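# Fork the loose switch onto the yellow-taped rack rails

## Task

With the fork, carry the unscrewed switch and slide it all the way in on the rack's yellow-taped rail pair. The rack is loose, so it may tilt no more than a little (more is a failure) and must finish in its original spot.

## Robot and tools

Robot: one six-joint arm (shoulder pan, shoulder lift, elbow, wrist 1, wrist 2, wrist 3, listed in that order in Joint positions). Its root sits at (0, 0, +0.094) m in the scene frame, tilted very slightly. There is no gripper. The arm carries a rigid steel lifting fork with no motor or sensor, so loads stay on only through gravity, friction and the fork's shape. Nothing in a call controls the fork.

Frame: everything uses the scene frame. Its origin is on the table top under the base, +z is up, and +y points left when facing along +x. Reported positions are in metres, orientation as quat_wxyz, velocities in m/s and rad/s. Printed poses can be wrong by up to a few centimetres, more at long reach.

Fork geometry: two blades, each 240 mm long, 30 mm wide, 8 mm thick, 110 mm apart, pointing along the tool point's -y axis. The tool point lies between the blades, halfway along them, on their load-bearing top faces. Blade tips are 120 mm from it toward tool -y; the upright back legs are 120 mm toward tool +y. The load faces look along tool -z, so the blades are level when tool +z points straight down; if the tips dip, the load slides off. A block juts about 10 cm from the last joint's axis toward tool -y and turns with the fork. Heavier loads make the tool sag lower and tilt more than commanded; compare the reported pose with what you sent and correct.

execute_actions(actions, cameras): actions is a list of actions; each action is a table of up to 15 rows, one row per 1/30 s step, and a short table repeats its last row until step 15. A row is six numbers in [-1, 1]: dx, dy, dz, rx, ry, rz. These are offsets, not poses: each row is measured from the Hand target at the start of that action (not from the previous row), along scene axes, with rotation about the Hand target's position. rx, ry, rz form one rotation vector. Scale: 1.0 is 0.6 m or 180 degrees. A translation longer than 1.0 may be shortened along its direction. Repeating an offset keeps moving further. cameras: list of names, ["all"], or []; if omitted, images come only when actions is empty. An empty actions list also shows the current scene number and task.

move(target, speed, blend, blocking, cameras): target is one six-number row, or a list of up to 15 rows, all offsets in the same units and axes as above, every row counted from the same starting Hand target. The tool point follows a straight path; the whole list must fit in 10 s or it stops short. speed: m/s, 0.002 to 3.2, default 0.25 (turns up to twice that in rad/s); one value or one per leg. blend: corner rounding in metres (0 = stop at each point), one value or one per target. blocking=false returns after about 0.5 s while the motion continues. The result adds a move: line: done (within 3 mm and 2 degrees), off_target, moving, held or fault, plus limits=paced (pose clipped) or limits=held (steps withheld). done does not mean free of contact. The path does not avoid obstacles, and the tool can overshoot speed, especially with the arm almost straight. Keep paths away from the arm's own base, or the elbow can whip around.

wait(seconds): 0 to 3600; sends nothing new; a running move continues and may end the wait early. stop(): brakes a running move, needing some distance. zoom_image(camera, region): camera is cam_head_left, cam_head_right or cam_wrist; region [x0, y0, x1, y1] in pixels from the top-left, at most 504 by 504, of that camera's latest image. read_manual(section): licence texts only. finished_scene(scene): the current scene's number; ends it irreversibly, so only call once the switch is fully in and stays put without the robot.

Control notes: commanded orientation is clipped each step to within 32 degrees of the measured one; position has priority if both cannot be reached. The Hand target line is the last command after clipping, and the next offsets start from it. The tool often settles short; a zero-offset execute_actions re-requests the target, otherwise send the leftover distance. To stop pushing on something, command back past the tool point. Motion lags commands by about 0.15 s. Near the first joint's axis, small tool moves can swing the whole arm. A joint stuck at a limit is freed by commanding turns back, each under half a turn.

Results: pose, velocities, Hand target, joint positions and torques (each whole drive output, with offsets and noise; positive means toward a larger joint angle). Velocity lines are omitted when joints read within noise. Possible extra lines: FAULT, MOTOR HOT (70 °C), OVER-TEMPERATURE FAULT (brakes at 85 °C, 30 to 60 s or more).

Cameras: cam_head_left, cam_head_right (fixed on one bar), cam_wrist, all 672x504, with the given pinhole+radial calibration (T_world_to_cam maps scene to camera). Fixed cameras may be off by up to about 2.3 degrees and 9 mm. The wrist image can lag the arm while moving.

Avoid: contact force near 150 N (±25) or joint torques at the limits (pan and lift 293, elbow 133, wrists 49.8 N m, held weight included), which stop the arm for 10 s; the arm is stiff, so aim only slightly into firm contact and move slowly when touching. Don't tip or shove the loose rack, don't drop the switch or let it slide off, and never let anything fall off the table. Avoid hard hits on fixed or heavy objects, the camera stand, and holding loads or stretched poses long enough to overheat motors. Loose objects may occasionally get a brief push from outside.

Each tool is called after "Call:" by a JSON object that holds its "api" and its "payload", one argument or row to a line.

## Session

Call:
{"api": "execute_actions", "payload": {
  "actions": []
}}

Scene clock: 0.00 s.
end_effector_position=(+1.0827, +0.3303, +0.3958) end_effector_quat_wxyz=(+0.492, +0.602, -0.574, +0.259)
Joint positions: [3.577 -0.479 0.353 -0.465 -2.377 -2.362]
Joint velocities: within noise
Joint torques (N m): no reading
Hand target: +1.0827, +0.3303, +0.3958; +0.492, +0.602, -0.574, +0.259

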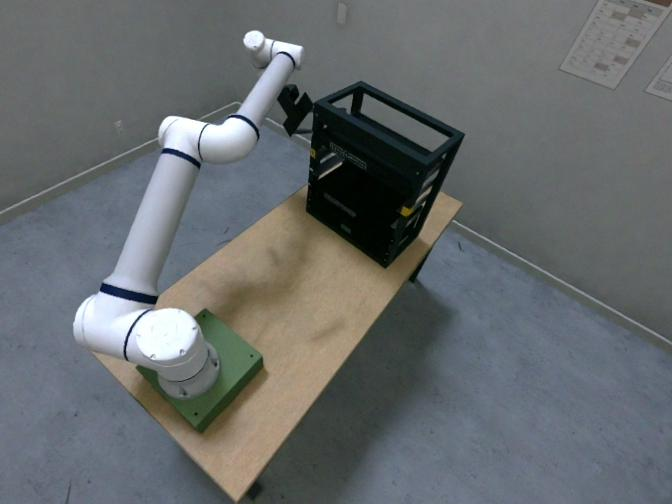

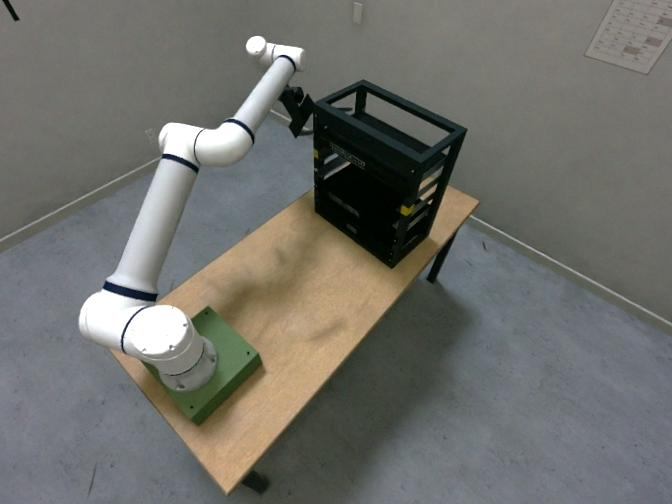

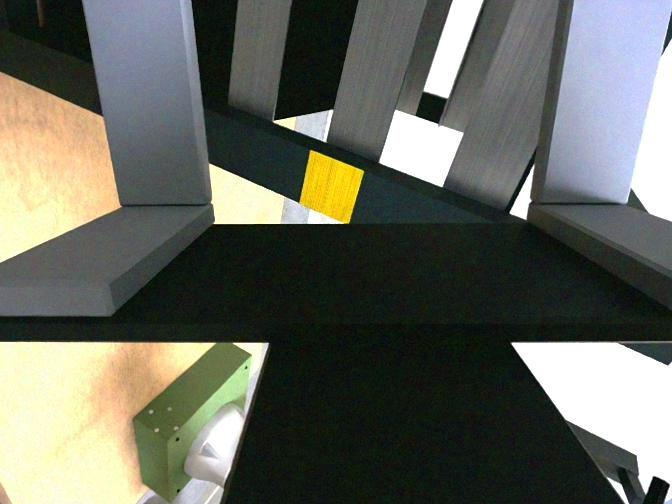

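Call:
{"api": "zoom_image", "payload": {
  "camera": "cam_head_left",
  "region": [270, 60, 490, 280]
}}

Call:
{"api": "zoom_image", "payload": {
  "camera": "cam_head_right",
  "region": [270, 60, 490, 280]
}}

Call:
{"api": "zoom_image", "payload": {
  "camera": "cam_head_left",
  "region": [300, 120, 440, 260]
}}

Call:
{"api": "zoom_image", "payload": {
  "camera": "cam_head_right",
  "region": [300, 120, 440, 260]
}}

Scaled by 2.291.

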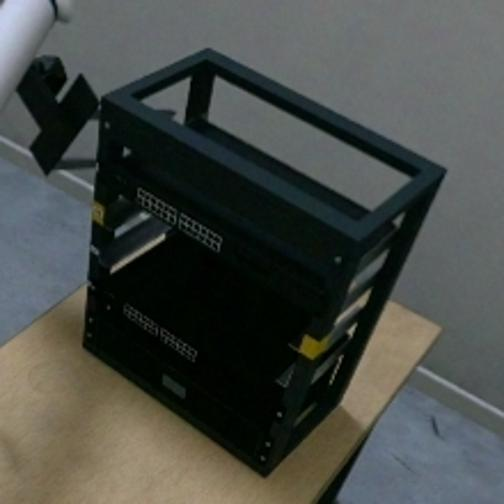

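Scaled by 2.291.

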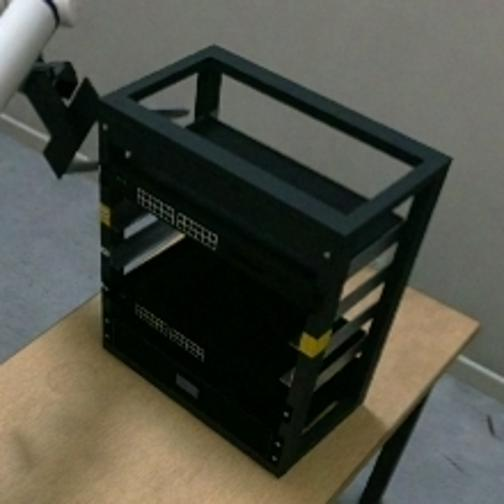

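Scaled by 3.600.

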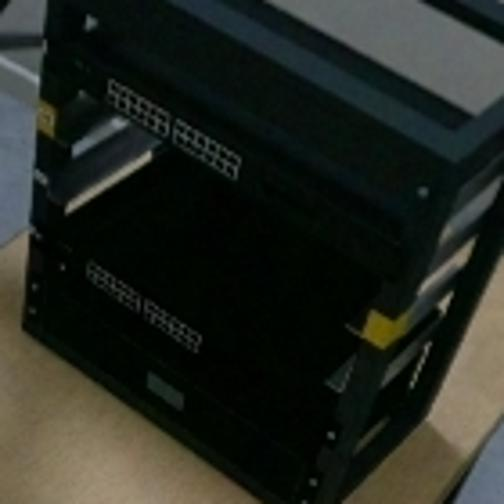

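Scaled by 3.600.

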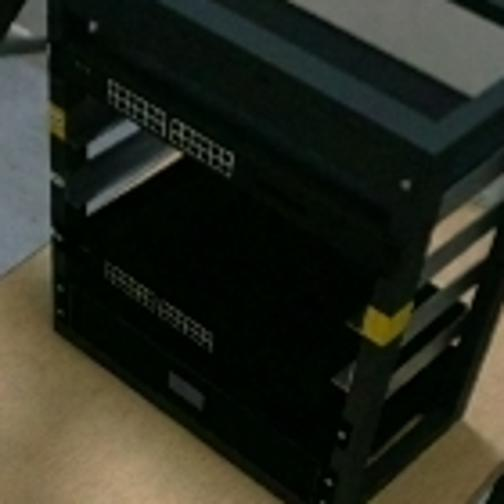

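Call:
{"api": "zoom_image", "payload": {
  "camera": "cam_head_left",
  "region": [305, 130, 375, 182]
}}

Call:
{"api": "zoom_image", "payload": {
  "camera": "cam_head_right",
  "region": [375, 160, 445, 212]
}}

Call:
{"api": "zoom_image", "payload": {
  "camera": "cam_head_right",
  "region": [310, 170, 420, 270]
}}

Call:
{"api": "zoom_image", "payload": {
  "camera": "cam_head_left",
  "region": [300, 75, 470, 200]
}}

Call:
{"api": "zoom_image", "payload": {
  "camera": "cam_wrist",
  "region": [200, 0, 600, 230]
}}

Scaled by 7.200.

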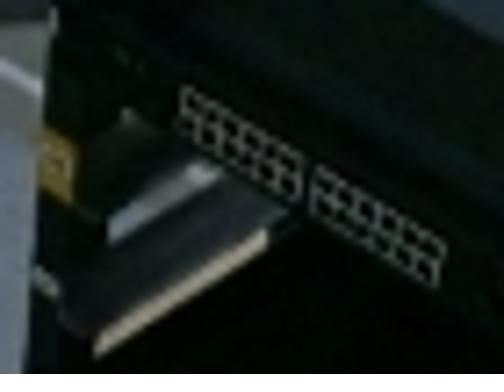

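Scaled by 7.200.

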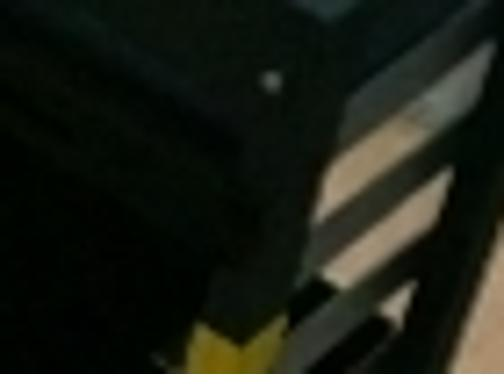

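Scaled by 4.582.

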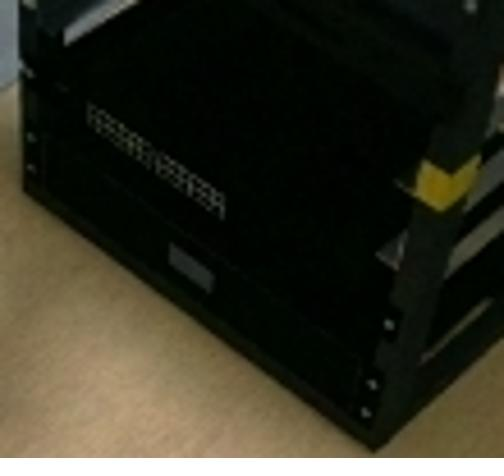

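Scaled by 2.965.

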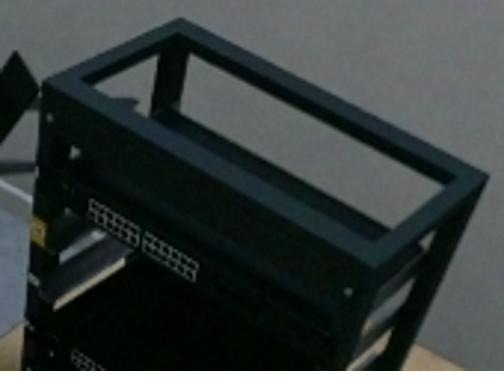

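Scaled by 1.260.

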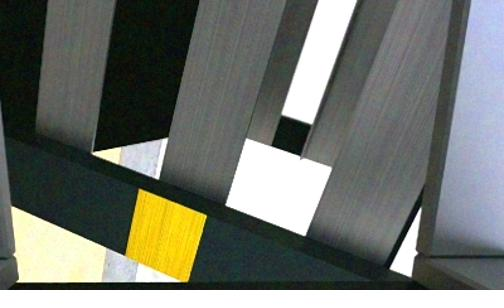

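Call:
{"api": "move", "payload": {
  "target": [
    [-0.771, 0.116, 0.107, 0, 0, 0],
    [-0.671, -0.217, 0.170, 0.303, -0.549, 0.2815]
  ],
  "speed": 0.45,
  "blend": [0.05, 0],
  "cameras": ["all"]
}}

Scene clock: 166.13 s.
end_effector_position=(+0.6801, +0.2001, +0.4978) end_effector_quat_wxyz=(+0.499, -0.500, +0.500, -0.500)
Joint positions: [3.242 -0.975 2.457 -4.609 -1.625 -3.135]
Joint torques (N m): [-22.66 -56 -30.07 -10.3 1.77 3.28]
Hand target: +0.6801, +0.2001, +0.4978; +0.500, -0.500, +0.500, -0.500
Off the commanded pose: 0.000 m, 0 deg.
move: done
cam_wrist: T_world_to_cam=[[0.02583, -0.99959, -0.0125, 0.19819], [-0.34716, 0.00275, -0.9378, 0.57374], [0.93745, 0.02856, -0.34694, -0.3761]] pos_world=[0.54663, 0.20727, 0.41005]

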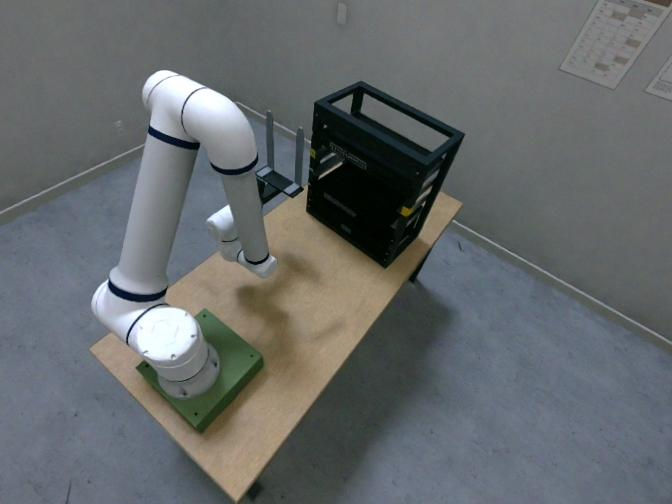

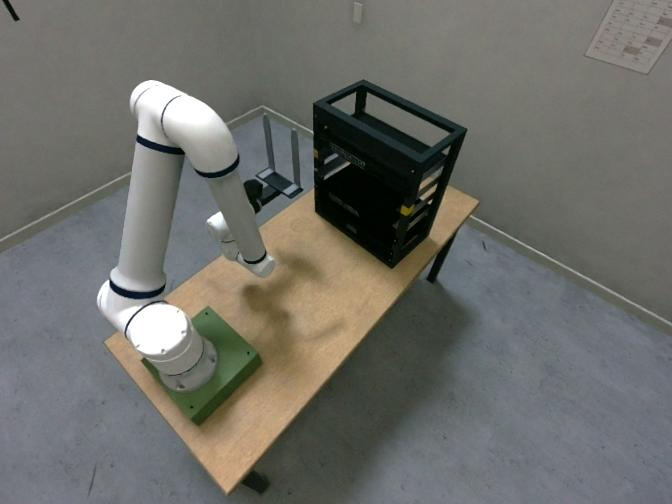

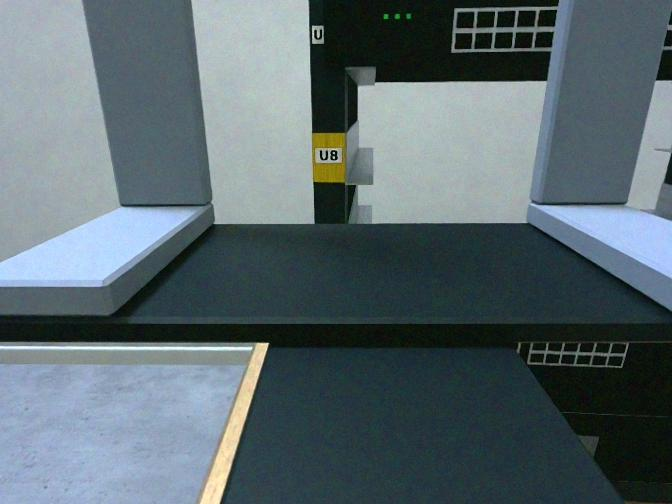

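Call:
{"api": "zoom_image", "payload": {
  "camera": "cam_wrist",
  "region": [280, 0, 560, 225]
}}

Scaled by 1.800.

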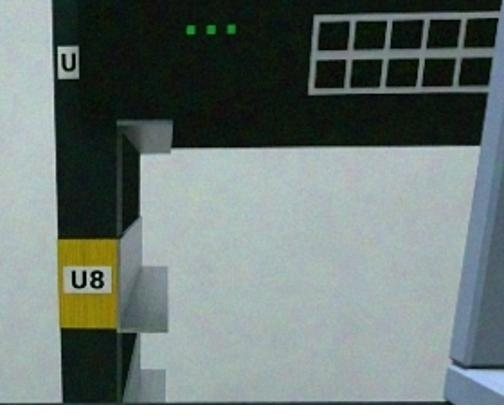

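Call:
{"api": "move", "payload": {
  "target": [0, -0.333, 0.053, 0, 0, 0],
  "speed": 0.4,
  "cameras": ["cam_wrist"]
}}

Call:
{"api": "move", "payload": {
  "target": [0, -0.333, 0, 0, 0, 0],
  "speed": 0.4,
  "cameras": ["all"]
}}

Call:
{"api": "zoom_image", "payload": {
  "camera": "cam_wrist",
  "region": [180, 0, 530, 230]
}}

Scene clock: 216.53 s.
end_effector_position=(+0.6801, +0.0004, +0.5296) end_effector_quat_wxyz=(+0.500, -0.500, +0.500, -0.500)
Joint positions: [2.709 -1.071 2.557 -4.613 -1.093 -3.142]
Joint torques (N m): [-20.18 -73.84 -4.42 -3.88 2.01 -2.15]
Hand target: +0.6801, +0.0003, +0.5296; +0.500, -0.500, +0.500, -0.500
Off the commanded pose: 0.000 m, 0 deg.
move: done
cam_wrist: T_world_to_cam=[[0.02593, -0.99958, -0.01252, -0.00108], [-0.34686, 0.00275, -0.93791, 0.60394], [0.93756, 0.02866, -0.34664, -0.35968]] pos_world=[0.54673, 0.00757, 0.44175]

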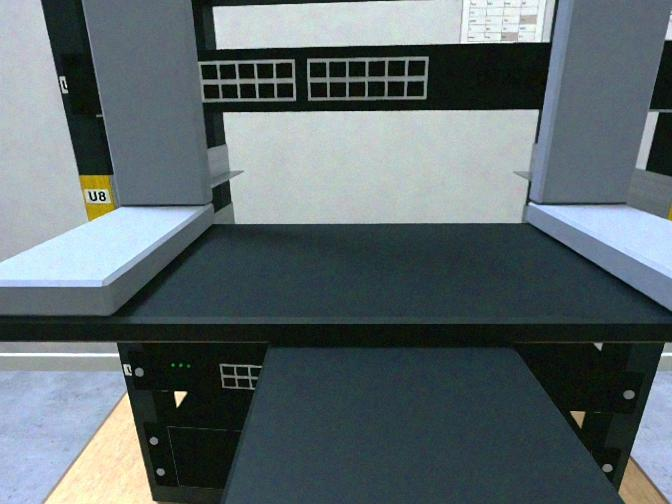

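Scene clock: 217.80 s.
end_effector_position=(+0.6801, -0.1993, +0.5296) end_effector_quat_wxyz=(+0.500, -0.500, +0.500, -0.500)
Joint positions: [2.291 -1.049 2.461 -4.532 -0.675 -3.152]
Joint torques (N m): [-22.56 -50.83 -33.28 -1.96 1.9 -2.02]
Hand target: +0.6801, -0.1995, +0.5296; +0.500, -0.500, +0.500, -0.500
Off the commanded pose: 0.000 m, 0 deg.
move: done
cam_wrist: T_world_to_cam=[[0.02593, -0.99958, -0.01252, -0.20069], [-0.34686, 0.00275, -0.93791, 0.60449], [0.93756, 0.02866, -0.34664, -0.35395]] pos_world=[0.54673, -0.19213, 0.44175]

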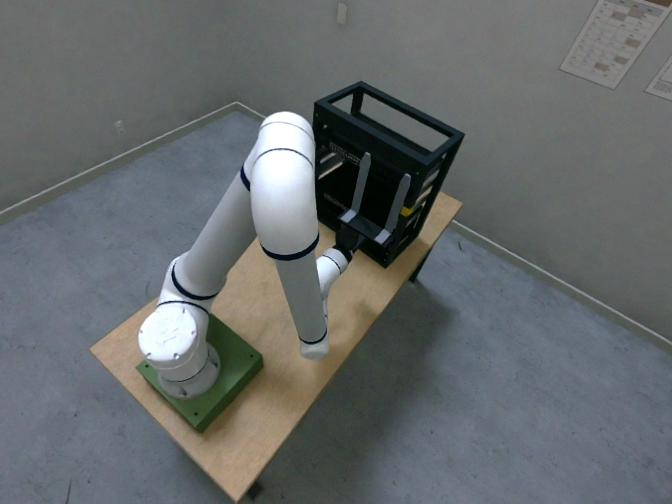

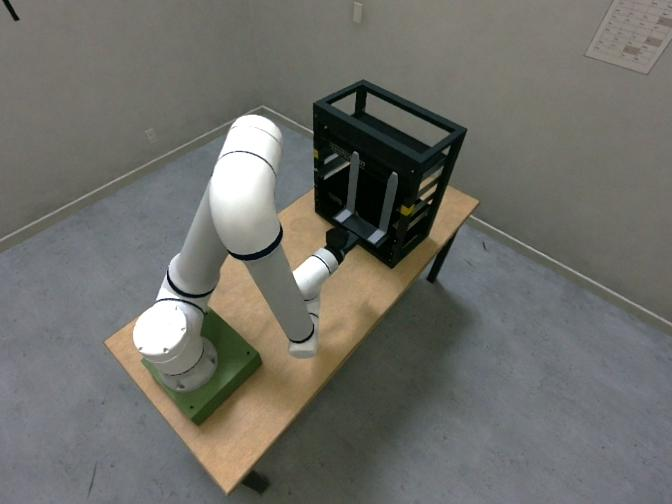

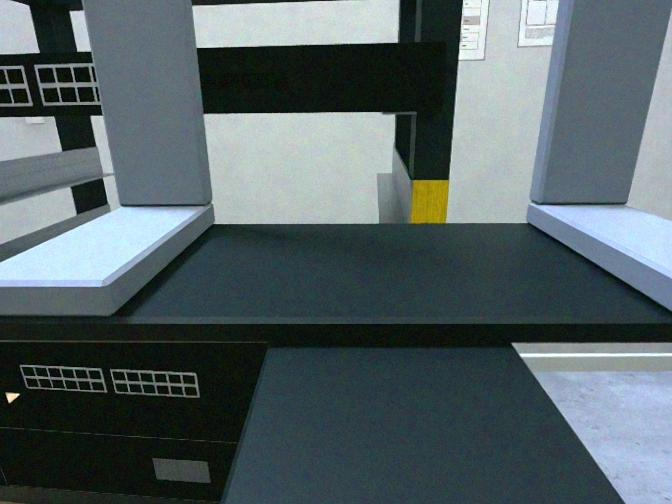

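Scaled by 1.440.

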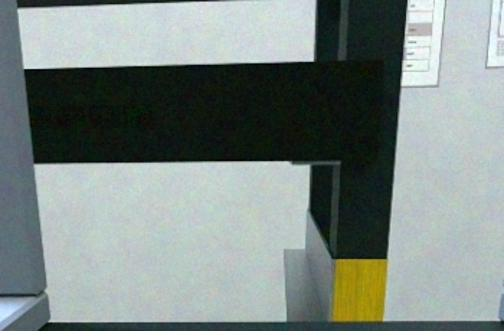

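Call:
{"api": "move", "payload": {
  "target": [
    [-0.1002, 0.3307, -0.1910, 0.01658, 0.4998, -0.01658],
    [0.0652, 0.3197, -0.1910, 0.01658, 0.4998, -0.01658]
  ],
  "speed": [0.45, 0.25],
  "blend": [0.03, 0],
  "cameras": ["all"]
}}

Call:
{"api": "zoom_image", "payload": {
  "camera": "cam_head_left",
  "region": [250, 90, 450, 240]
}}

Call:
{"api": "zoom_image", "payload": {
  "camera": "cam_head_right",
  "region": [250, 90, 450, 240]
}}

Scene clock: 283.47 s.
end_effector_position=(+0.7190, -0.0077, +0.4150) end_effector_quat_wxyz=(+0.000, +0.683, -0.730, +0.000)
Joint positions: [2.873 -1.745 2.08 -1.891 -1.569 -3.391]
Joint torques (N m): [10.52 -27.75 -97.81 -10.25 -2.16 3.24]
Hand target: +0.7192, -0.0077, +0.4150; +0.000, +0.683, -0.730, +0.000
Off the commanded pose: 0.000 m, 0 deg.
move: done
cam_wrist: T_world_to_cam=[[-0.07878, -0.99655, -0.02604, 0.06934], [-0.93566, 0.0649, 0.34689, 0.40065], [-0.344, 0.05169, -0.93755, 0.73121]] pos_world=[0.63187, 0.0053, 0.54837]

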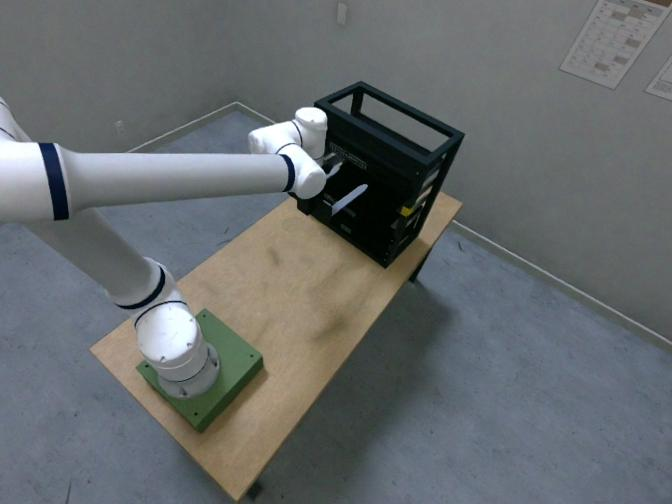

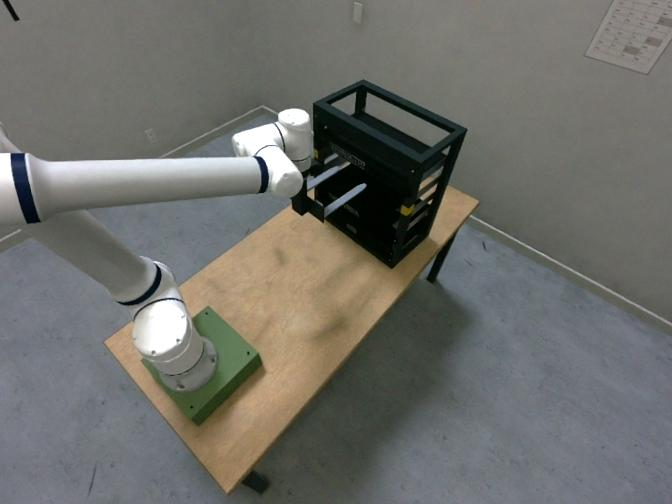

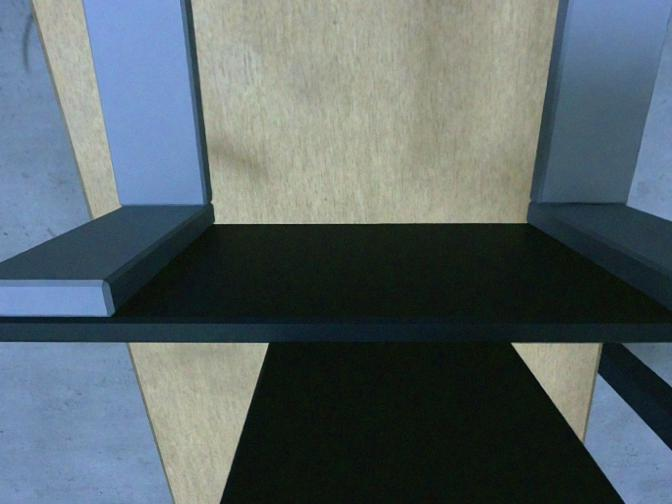

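Scaled by 2.520.

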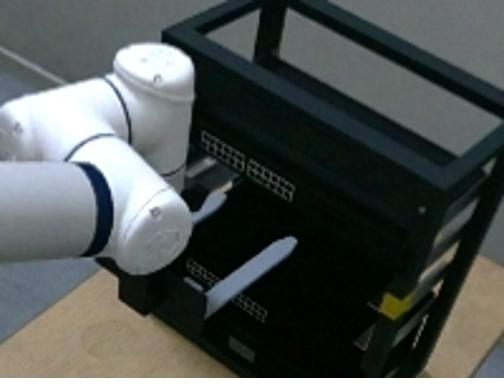

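Scaled by 2.520.

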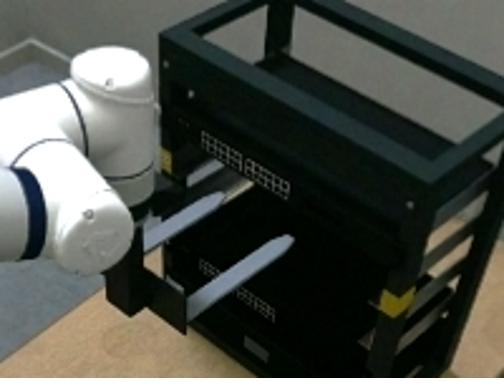

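Call:
{"api": "move", "payload": {
  "target": [0.3127, -0.0207, 0, 0, 0, 0],
  "speed": 0.2,
  "cameras": ["all"]
}}

Call:
{"api": "zoom_image", "payload": {
  "camera": "cam_head_left",
  "region": [280, 80, 450, 220]
}}

Call:
{"api": "zoom_image", "payload": {
  "camera": "cam_head_right",
  "region": [280, 80, 450, 220]
}}

Scene clock: 302.53 s.
end_effector_position=(+0.9066, -0.0201, +0.4150) end_effector_quat_wxyz=(+0.000, +0.683, -0.730, +0.000)
Joint positions: [2.935 -1.424 1.769 -1.901 -1.568 -3.328]
Joint torques (N m): [10.12 -60.43 -98.76 -5.06 -2.14 3.24]
Hand target: +0.9068, -0.0201, +0.4150; +0.000, +0.683, -0.730, +0.000
Off the commanded pose: 0.000 m, 0 deg.
move: done
cam_wrist: T_world_to_cam=[[-0.07878, -0.99655, -0.02604, 0.07176], [-0.93566, 0.06491, 0.34689, 0.57698], [-0.344, 0.05169, -0.93755, 0.79639]] pos_world=[0.81947, -0.0071, 0.54837]

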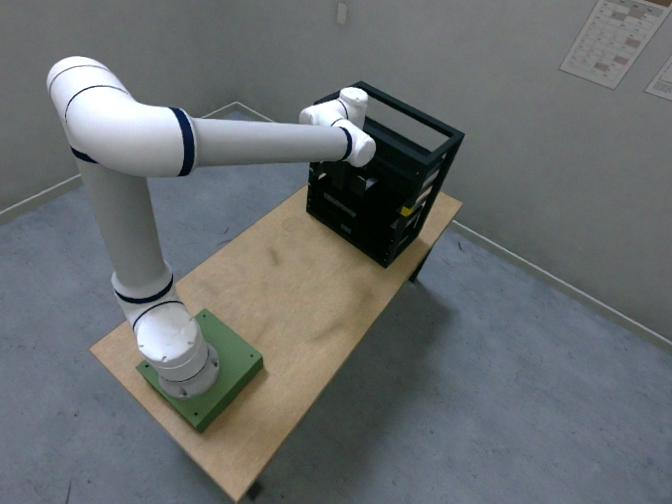

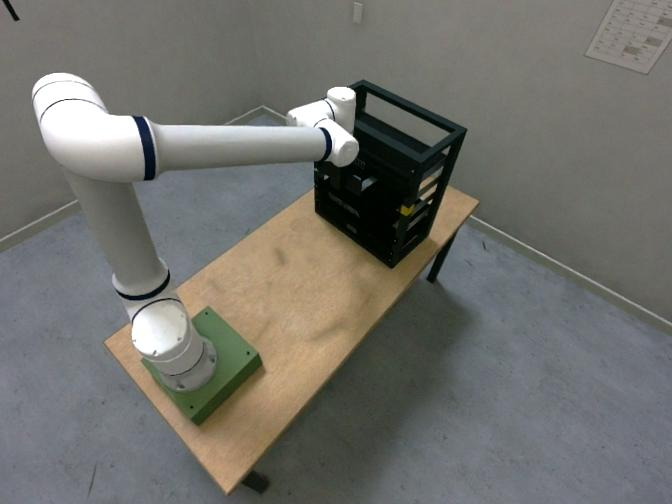

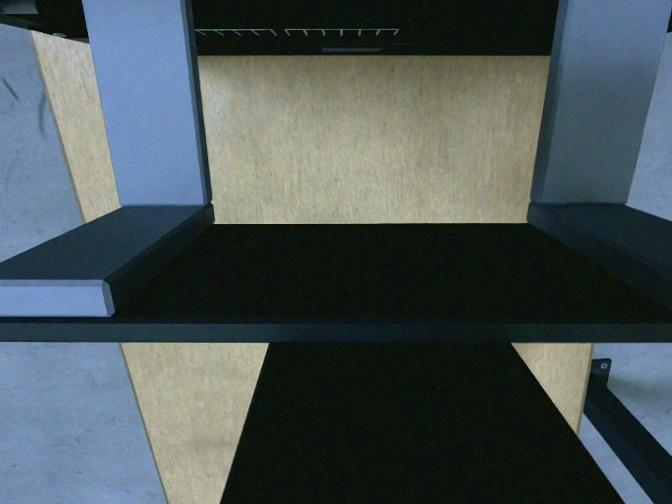

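Scaled by 2.965.

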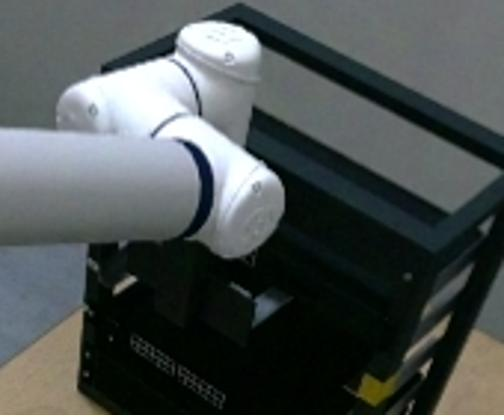

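Scaled by 2.965.

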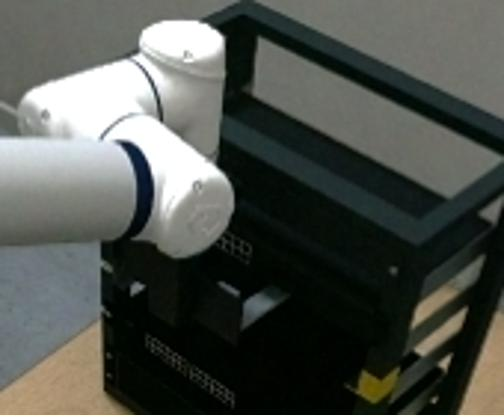

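Call:
{"api": "move", "payload": {
  "target": [0, 0, 0.025, 0, 0, 0],
  "speed": 0.05
}}

Call:
{"api": "move", "payload": {
  "target": [0, 0, 0.00667, 0, 0, 0],
  "speed": 0.02
}}

Call:
{"api": "move", "payload": {
  "target": [0, 0, 0.00667, 0, 0, 0],
  "speed": 0.02
}}

Call:
{"api": "move", "payload": {
  "target": [0, 0, 0.00667, 0, 0, 0],
  "speed": 0.02
}}

Call:
{"api": "move", "payload": {
  "target": [0, 0, 0.00667, 0, 0, 0],
  "speed": 0.02,
  "cameras": ["all"]
}}

Scene clock: 308.23 s.
end_effector_position=(+0.9068, -0.0201, +0.4298) end_effector_quat_wxyz=(+0.000, +0.683, -0.730, +0.000)
Joint positions: [2.936 -1.432 1.75 -1.874 -1.568 -3.328]
Joint torques (N m): [-7.51 -92.92 -98 -5.25 -1.68 -0.61]
Hand target: +0.9068, -0.0201, +0.4300; +0.000, +0.683, -0.730, +0.000
Off the commanded pose: 0.000 m, 0 deg.
move: done

Scene clock: 308.73 s.
end_effector_position=(+0.9068, -0.0201, +0.4338) end_effector_quat_wxyz=(+0.000, +0.683, -0.730, +0.000)
Joint positions: [2.935 -1.434 1.745 -1.867 -1.568 -3.328]
Joint torques (N m): [-15.26 -90.49 -98.94 -4.87 -1.63 -1.62]
Hand target: +0.9068, -0.0201, +0.4340; +0.000, +0.683, -0.730, +0.000
Off the commanded pose: 0.000 m, 0 deg.
move: done

Scene clock: 309.23 s.
end_effector_position=(+0.9068, -0.0201, +0.4378) end_effector_quat_wxyz=(+0.000, +0.683, -0.730, +0.000)
Joint positions: [2.935 -1.435 1.739 -1.86 -1.568 -3.328]
Joint torques (N m): [-16.98 -92.22 -98.55 -5.18 -1.55 -1.71]
Hand target: +0.9068, -0.0201, +0.4380; +0.000, +0.683, -0.730, +0.000
Off the commanded pose: 0.000 m, 0 deg.
move: done

Scene clock: 309.73 s.
end_effector_position=(+0.9067, -0.0201, +0.4416) end_effector_quat_wxyz=(+0.000, +0.683, -0.730, +0.000)
Joint positions: [2.935 -1.437 1.734 -1.853 -1.568 -3.328]
Joint torques (N m): [-17.47 -113.76 -129.26 -14.23 -1.3 -1.5]
Hand target: +0.9068, -0.0201, +0.4420; +0.000, +0.683, -0.730, +0.000
Off the commanded pose: 0.000 m, 0 deg.
move: done

Scene clock: 310.23 s.
end_effector_position=(+0.9068, -0.0201, +0.4458) end_effector_quat_wxyz=(+0.000, +0.683, -0.730, +0.000)
Joint positions: [2.935 -1.439 1.729 -1.846 -1.568 -3.328]
Joint torques (N m): [-19.71 -124.75 -142.19 -18.57 1.93 -1.64]
Hand target: +0.9068, -0.0201, +0.4460; +0.000, +0.683, -0.730, +0.000
Off the commanded pose: 0.000 m, 0 deg.
move: done
cam_wrist: T_world_to_cam=[[-0.07875, -0.99656, -0.02594, 0.0724], [-0.93566, 0.06491, 0.34688, 0.5665], [-0.344, 0.05159, -0.93755, 0.82534]] pos_world=[0.81967, -0.0072, 0.57917]

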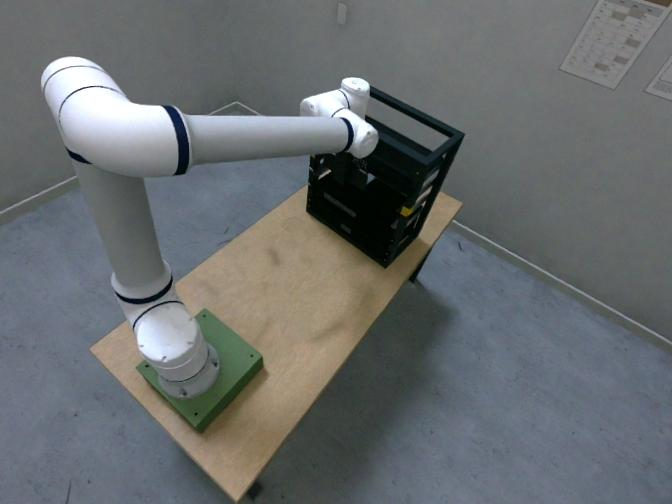

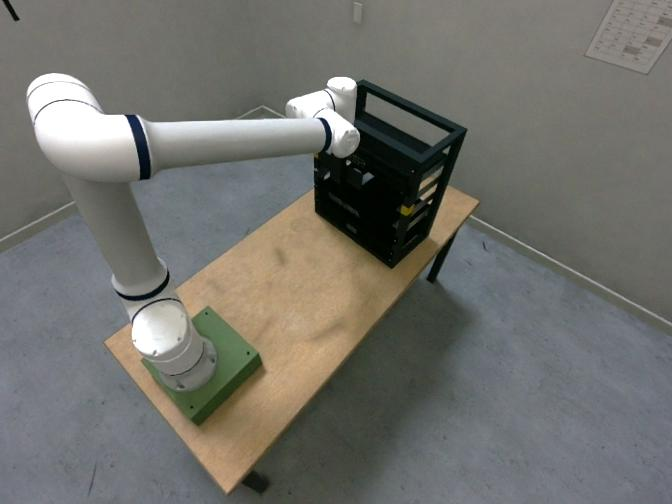

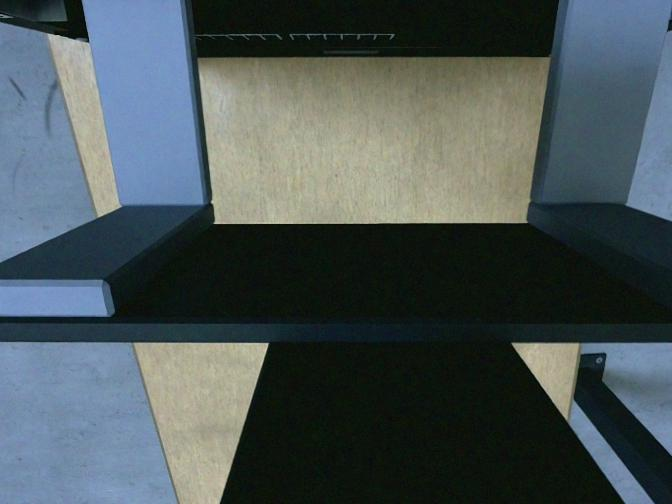

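Call:
{"api": "move", "payload": {
  "target": [0, 0, 0.00667, 0, 0, 0],
  "speed": 0.03,
  "cameras": ["cam_head_left", "cam_head_right"]
}}

Call:
{"api": "zoom_image", "payload": {
  "camera": "cam_head_left",
  "region": [300, 100, 440, 220]
}}

Call:
{"api": "zoom_image", "payload": {
  "camera": "cam_head_right",
  "region": [300, 100, 440, 220]
}}

Scene clock: 316.67 s.
end_effector_position=(+0.9068, -0.0201, +0.4499) end_effector_quat_wxyz=(+0.000, +0.683, -0.730, +0.000)
Joint positions: [2.935 -1.441 1.724 -1.839 -1.568 -3.328]
Joint torques (N m): [-21.64 -126.32 -143.15 -18.35 2.52 -2.15]
Hand target: +0.9068, -0.0201, +0.4500; +0.000, +0.683, -0.730, +0.000
Off the commanded pose: 0.000 m, 0 deg.
move: done

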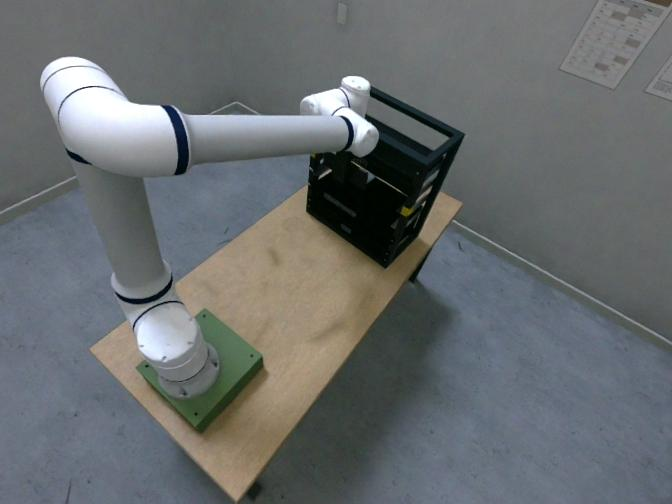

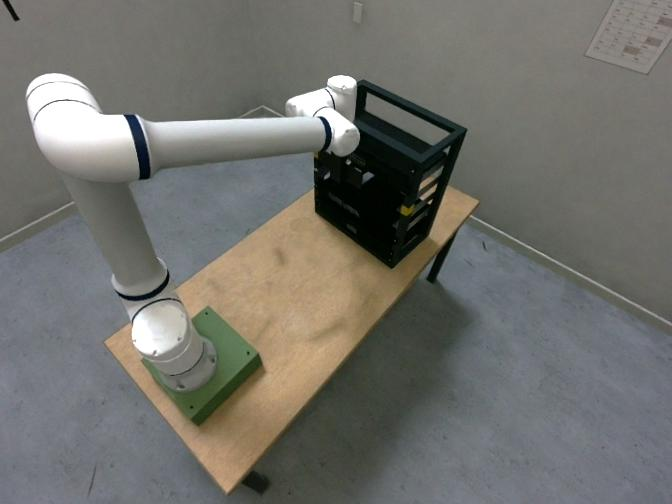

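Scaled by 3.600.

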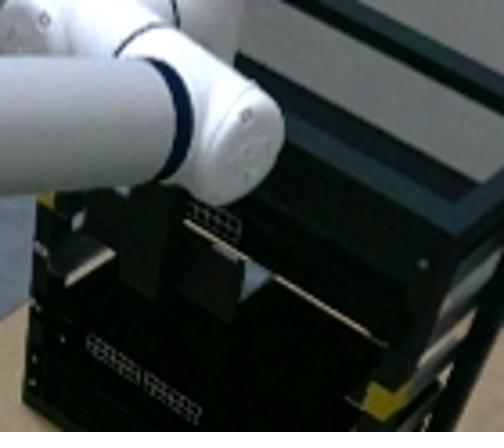

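Scaled by 3.600.

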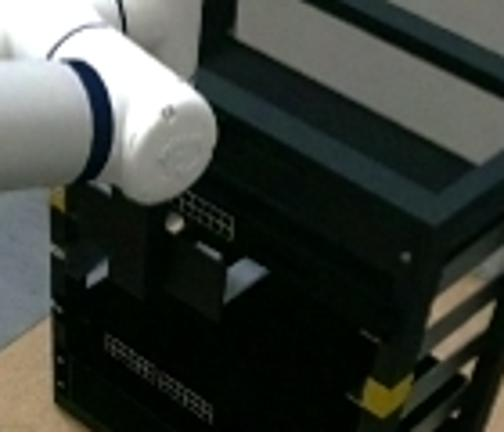

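Call:
{"api": "move", "payload": {
  "target": [-0.1663, 0.0110, 0, 0, 0, 0],
  "speed": 0.1,
  "cameras": ["all"]
}}

Call:
{"api": "zoom_image", "payload": {
  "camera": "cam_head_left",
  "region": [270, 100, 430, 240]
}}

Call:
{"api": "zoom_image", "payload": {
  "camera": "cam_head_right",
  "region": [270, 100, 430, 240]
}}

Scene clock: 328.87 s.
end_effector_position=(+0.8073, -0.0135, +0.4500) end_effector_quat_wxyz=(+0.000, +0.683, -0.730, +0.000)
Joint positions: [2.907 -1.607 1.896 -1.845 -1.569 -3.357]
Joint torques (N m): [-22.06 -104.6 -119.08 -18.75 1.91 -2.35]
Hand target: +0.8070, -0.0135, +0.4500; +0.000, +0.683, -0.730, +0.000
Off the commanded pose: 0.000 m, 0 deg.
move: done
cam_wrist: T_world_to_cam=[[-0.07875, -0.99656, -0.02594, 0.07124], [-0.93566, 0.06491, 0.34688, 0.47142], [-0.344, 0.05159, -0.93755, 0.79468]] pos_world=[0.72007, -0.0006, 0.58337]

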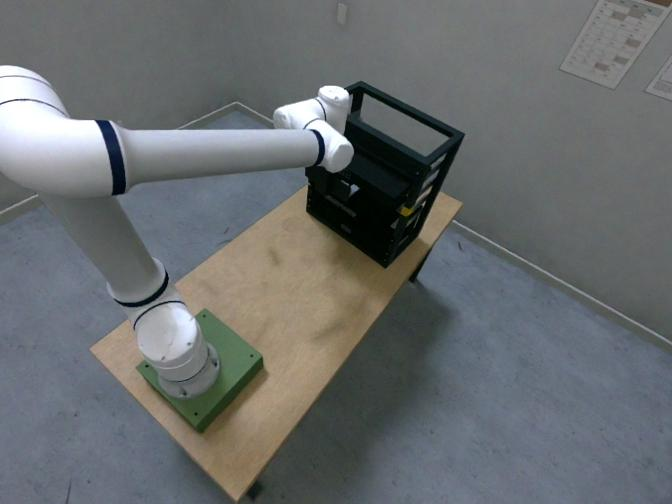

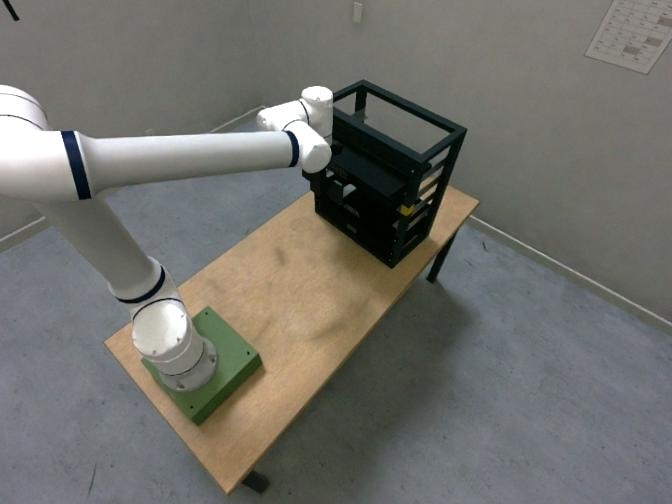

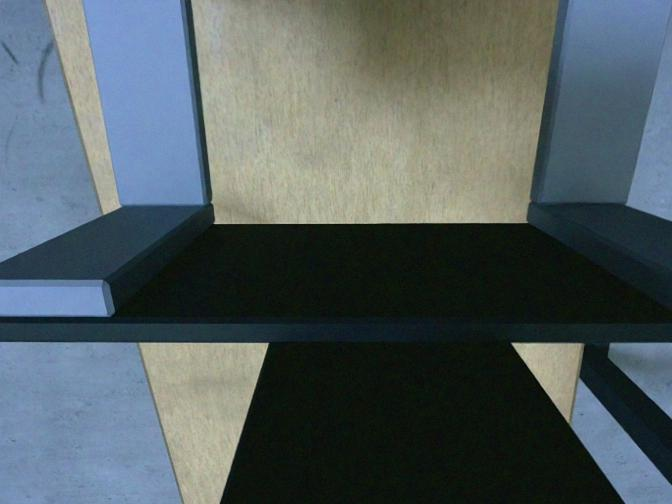

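Scaled by 3.150.

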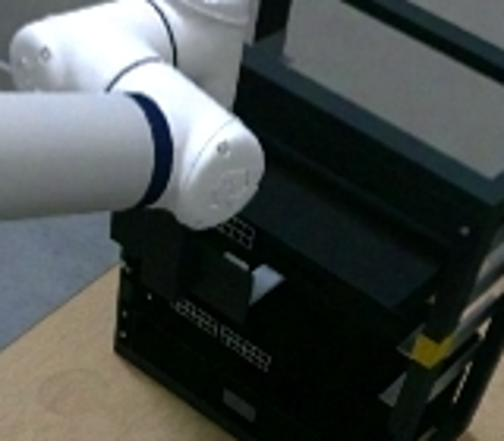

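Scaled by 3.150.

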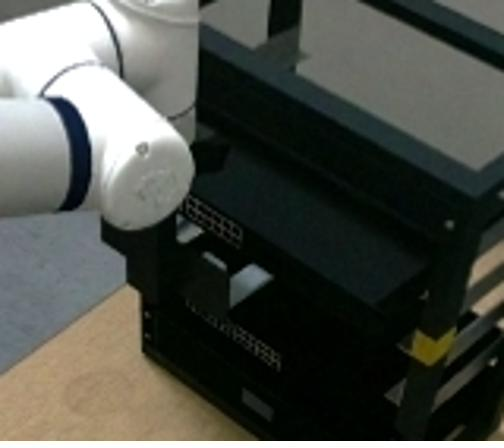

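Call:
{"api": "move", "payload": {
  "target": [-0.3493, 0.0231, 0, 0, 0, 0],
  "speed": 0.15,
  "cameras": ["all"]
}}

Call:
{"api": "zoom_image", "payload": {
  "camera": "cam_head_left",
  "region": [230, 90, 430, 260]
}}

Call:
{"api": "zoom_image", "payload": {
  "camera": "cam_head_right",
  "region": [230, 90, 430, 260]
}}

Scene clock: 343.20 s.
end_effector_position=(+0.5976, +0.0003, +0.4500) end_effector_quat_wxyz=(+0.000, +0.683, -0.730, +0.000)
Joint positions: [2.802 -2.003 2.186 -1.738 -1.57 -3.461]
Joint torques (N m): [-20.99 -58.47 -121.19 -18.06 4.79 -2.09]
Hand target: +0.5975, +0.0003, +0.4500; +0.000, +0.683, -0.730, +0.000
Off the commanded pose: 0.000 m, 0 deg.
move: done
cam_wrist: T_world_to_cam=[[-0.07878, -0.99655, -0.02604, 0.06866], [-0.93566, 0.06491, 0.34689, 0.2744], [-0.344, 0.05169, -0.93755, 0.72185]] pos_world=[0.51047, 0.0133, 0.58337]

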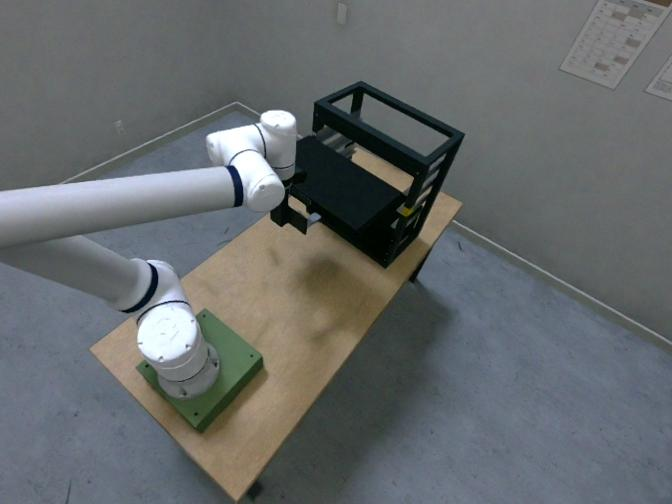

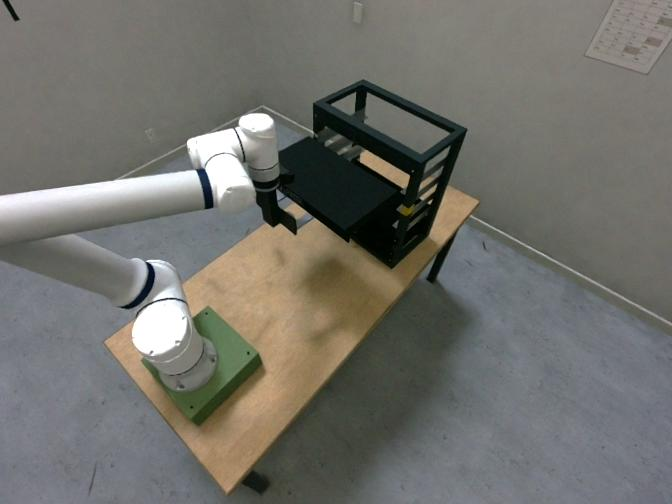

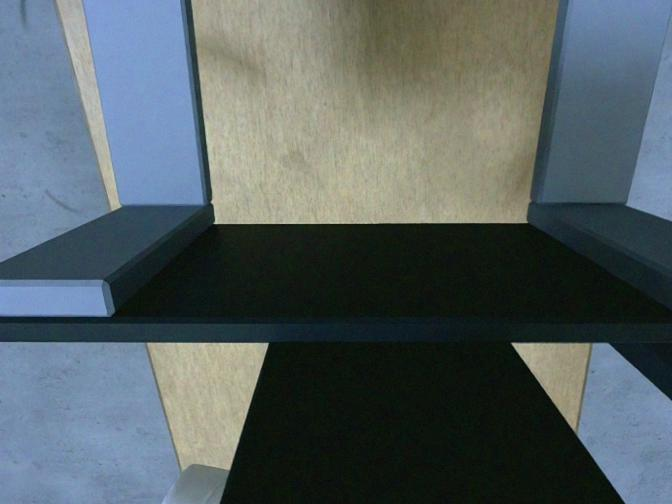

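Scaled by 2.520.

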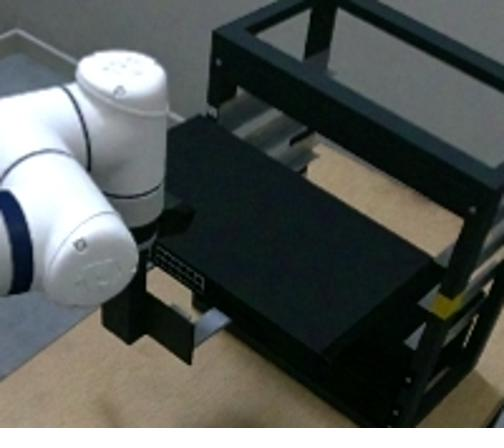

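Scaled by 2.520.

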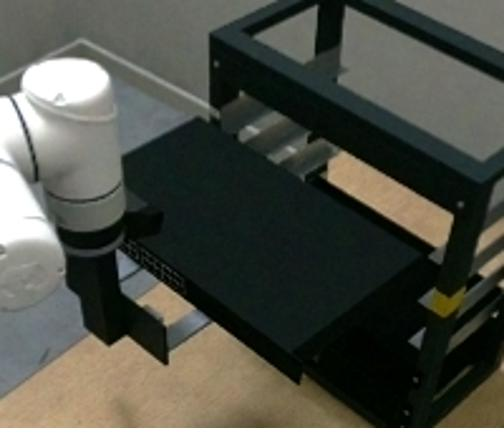

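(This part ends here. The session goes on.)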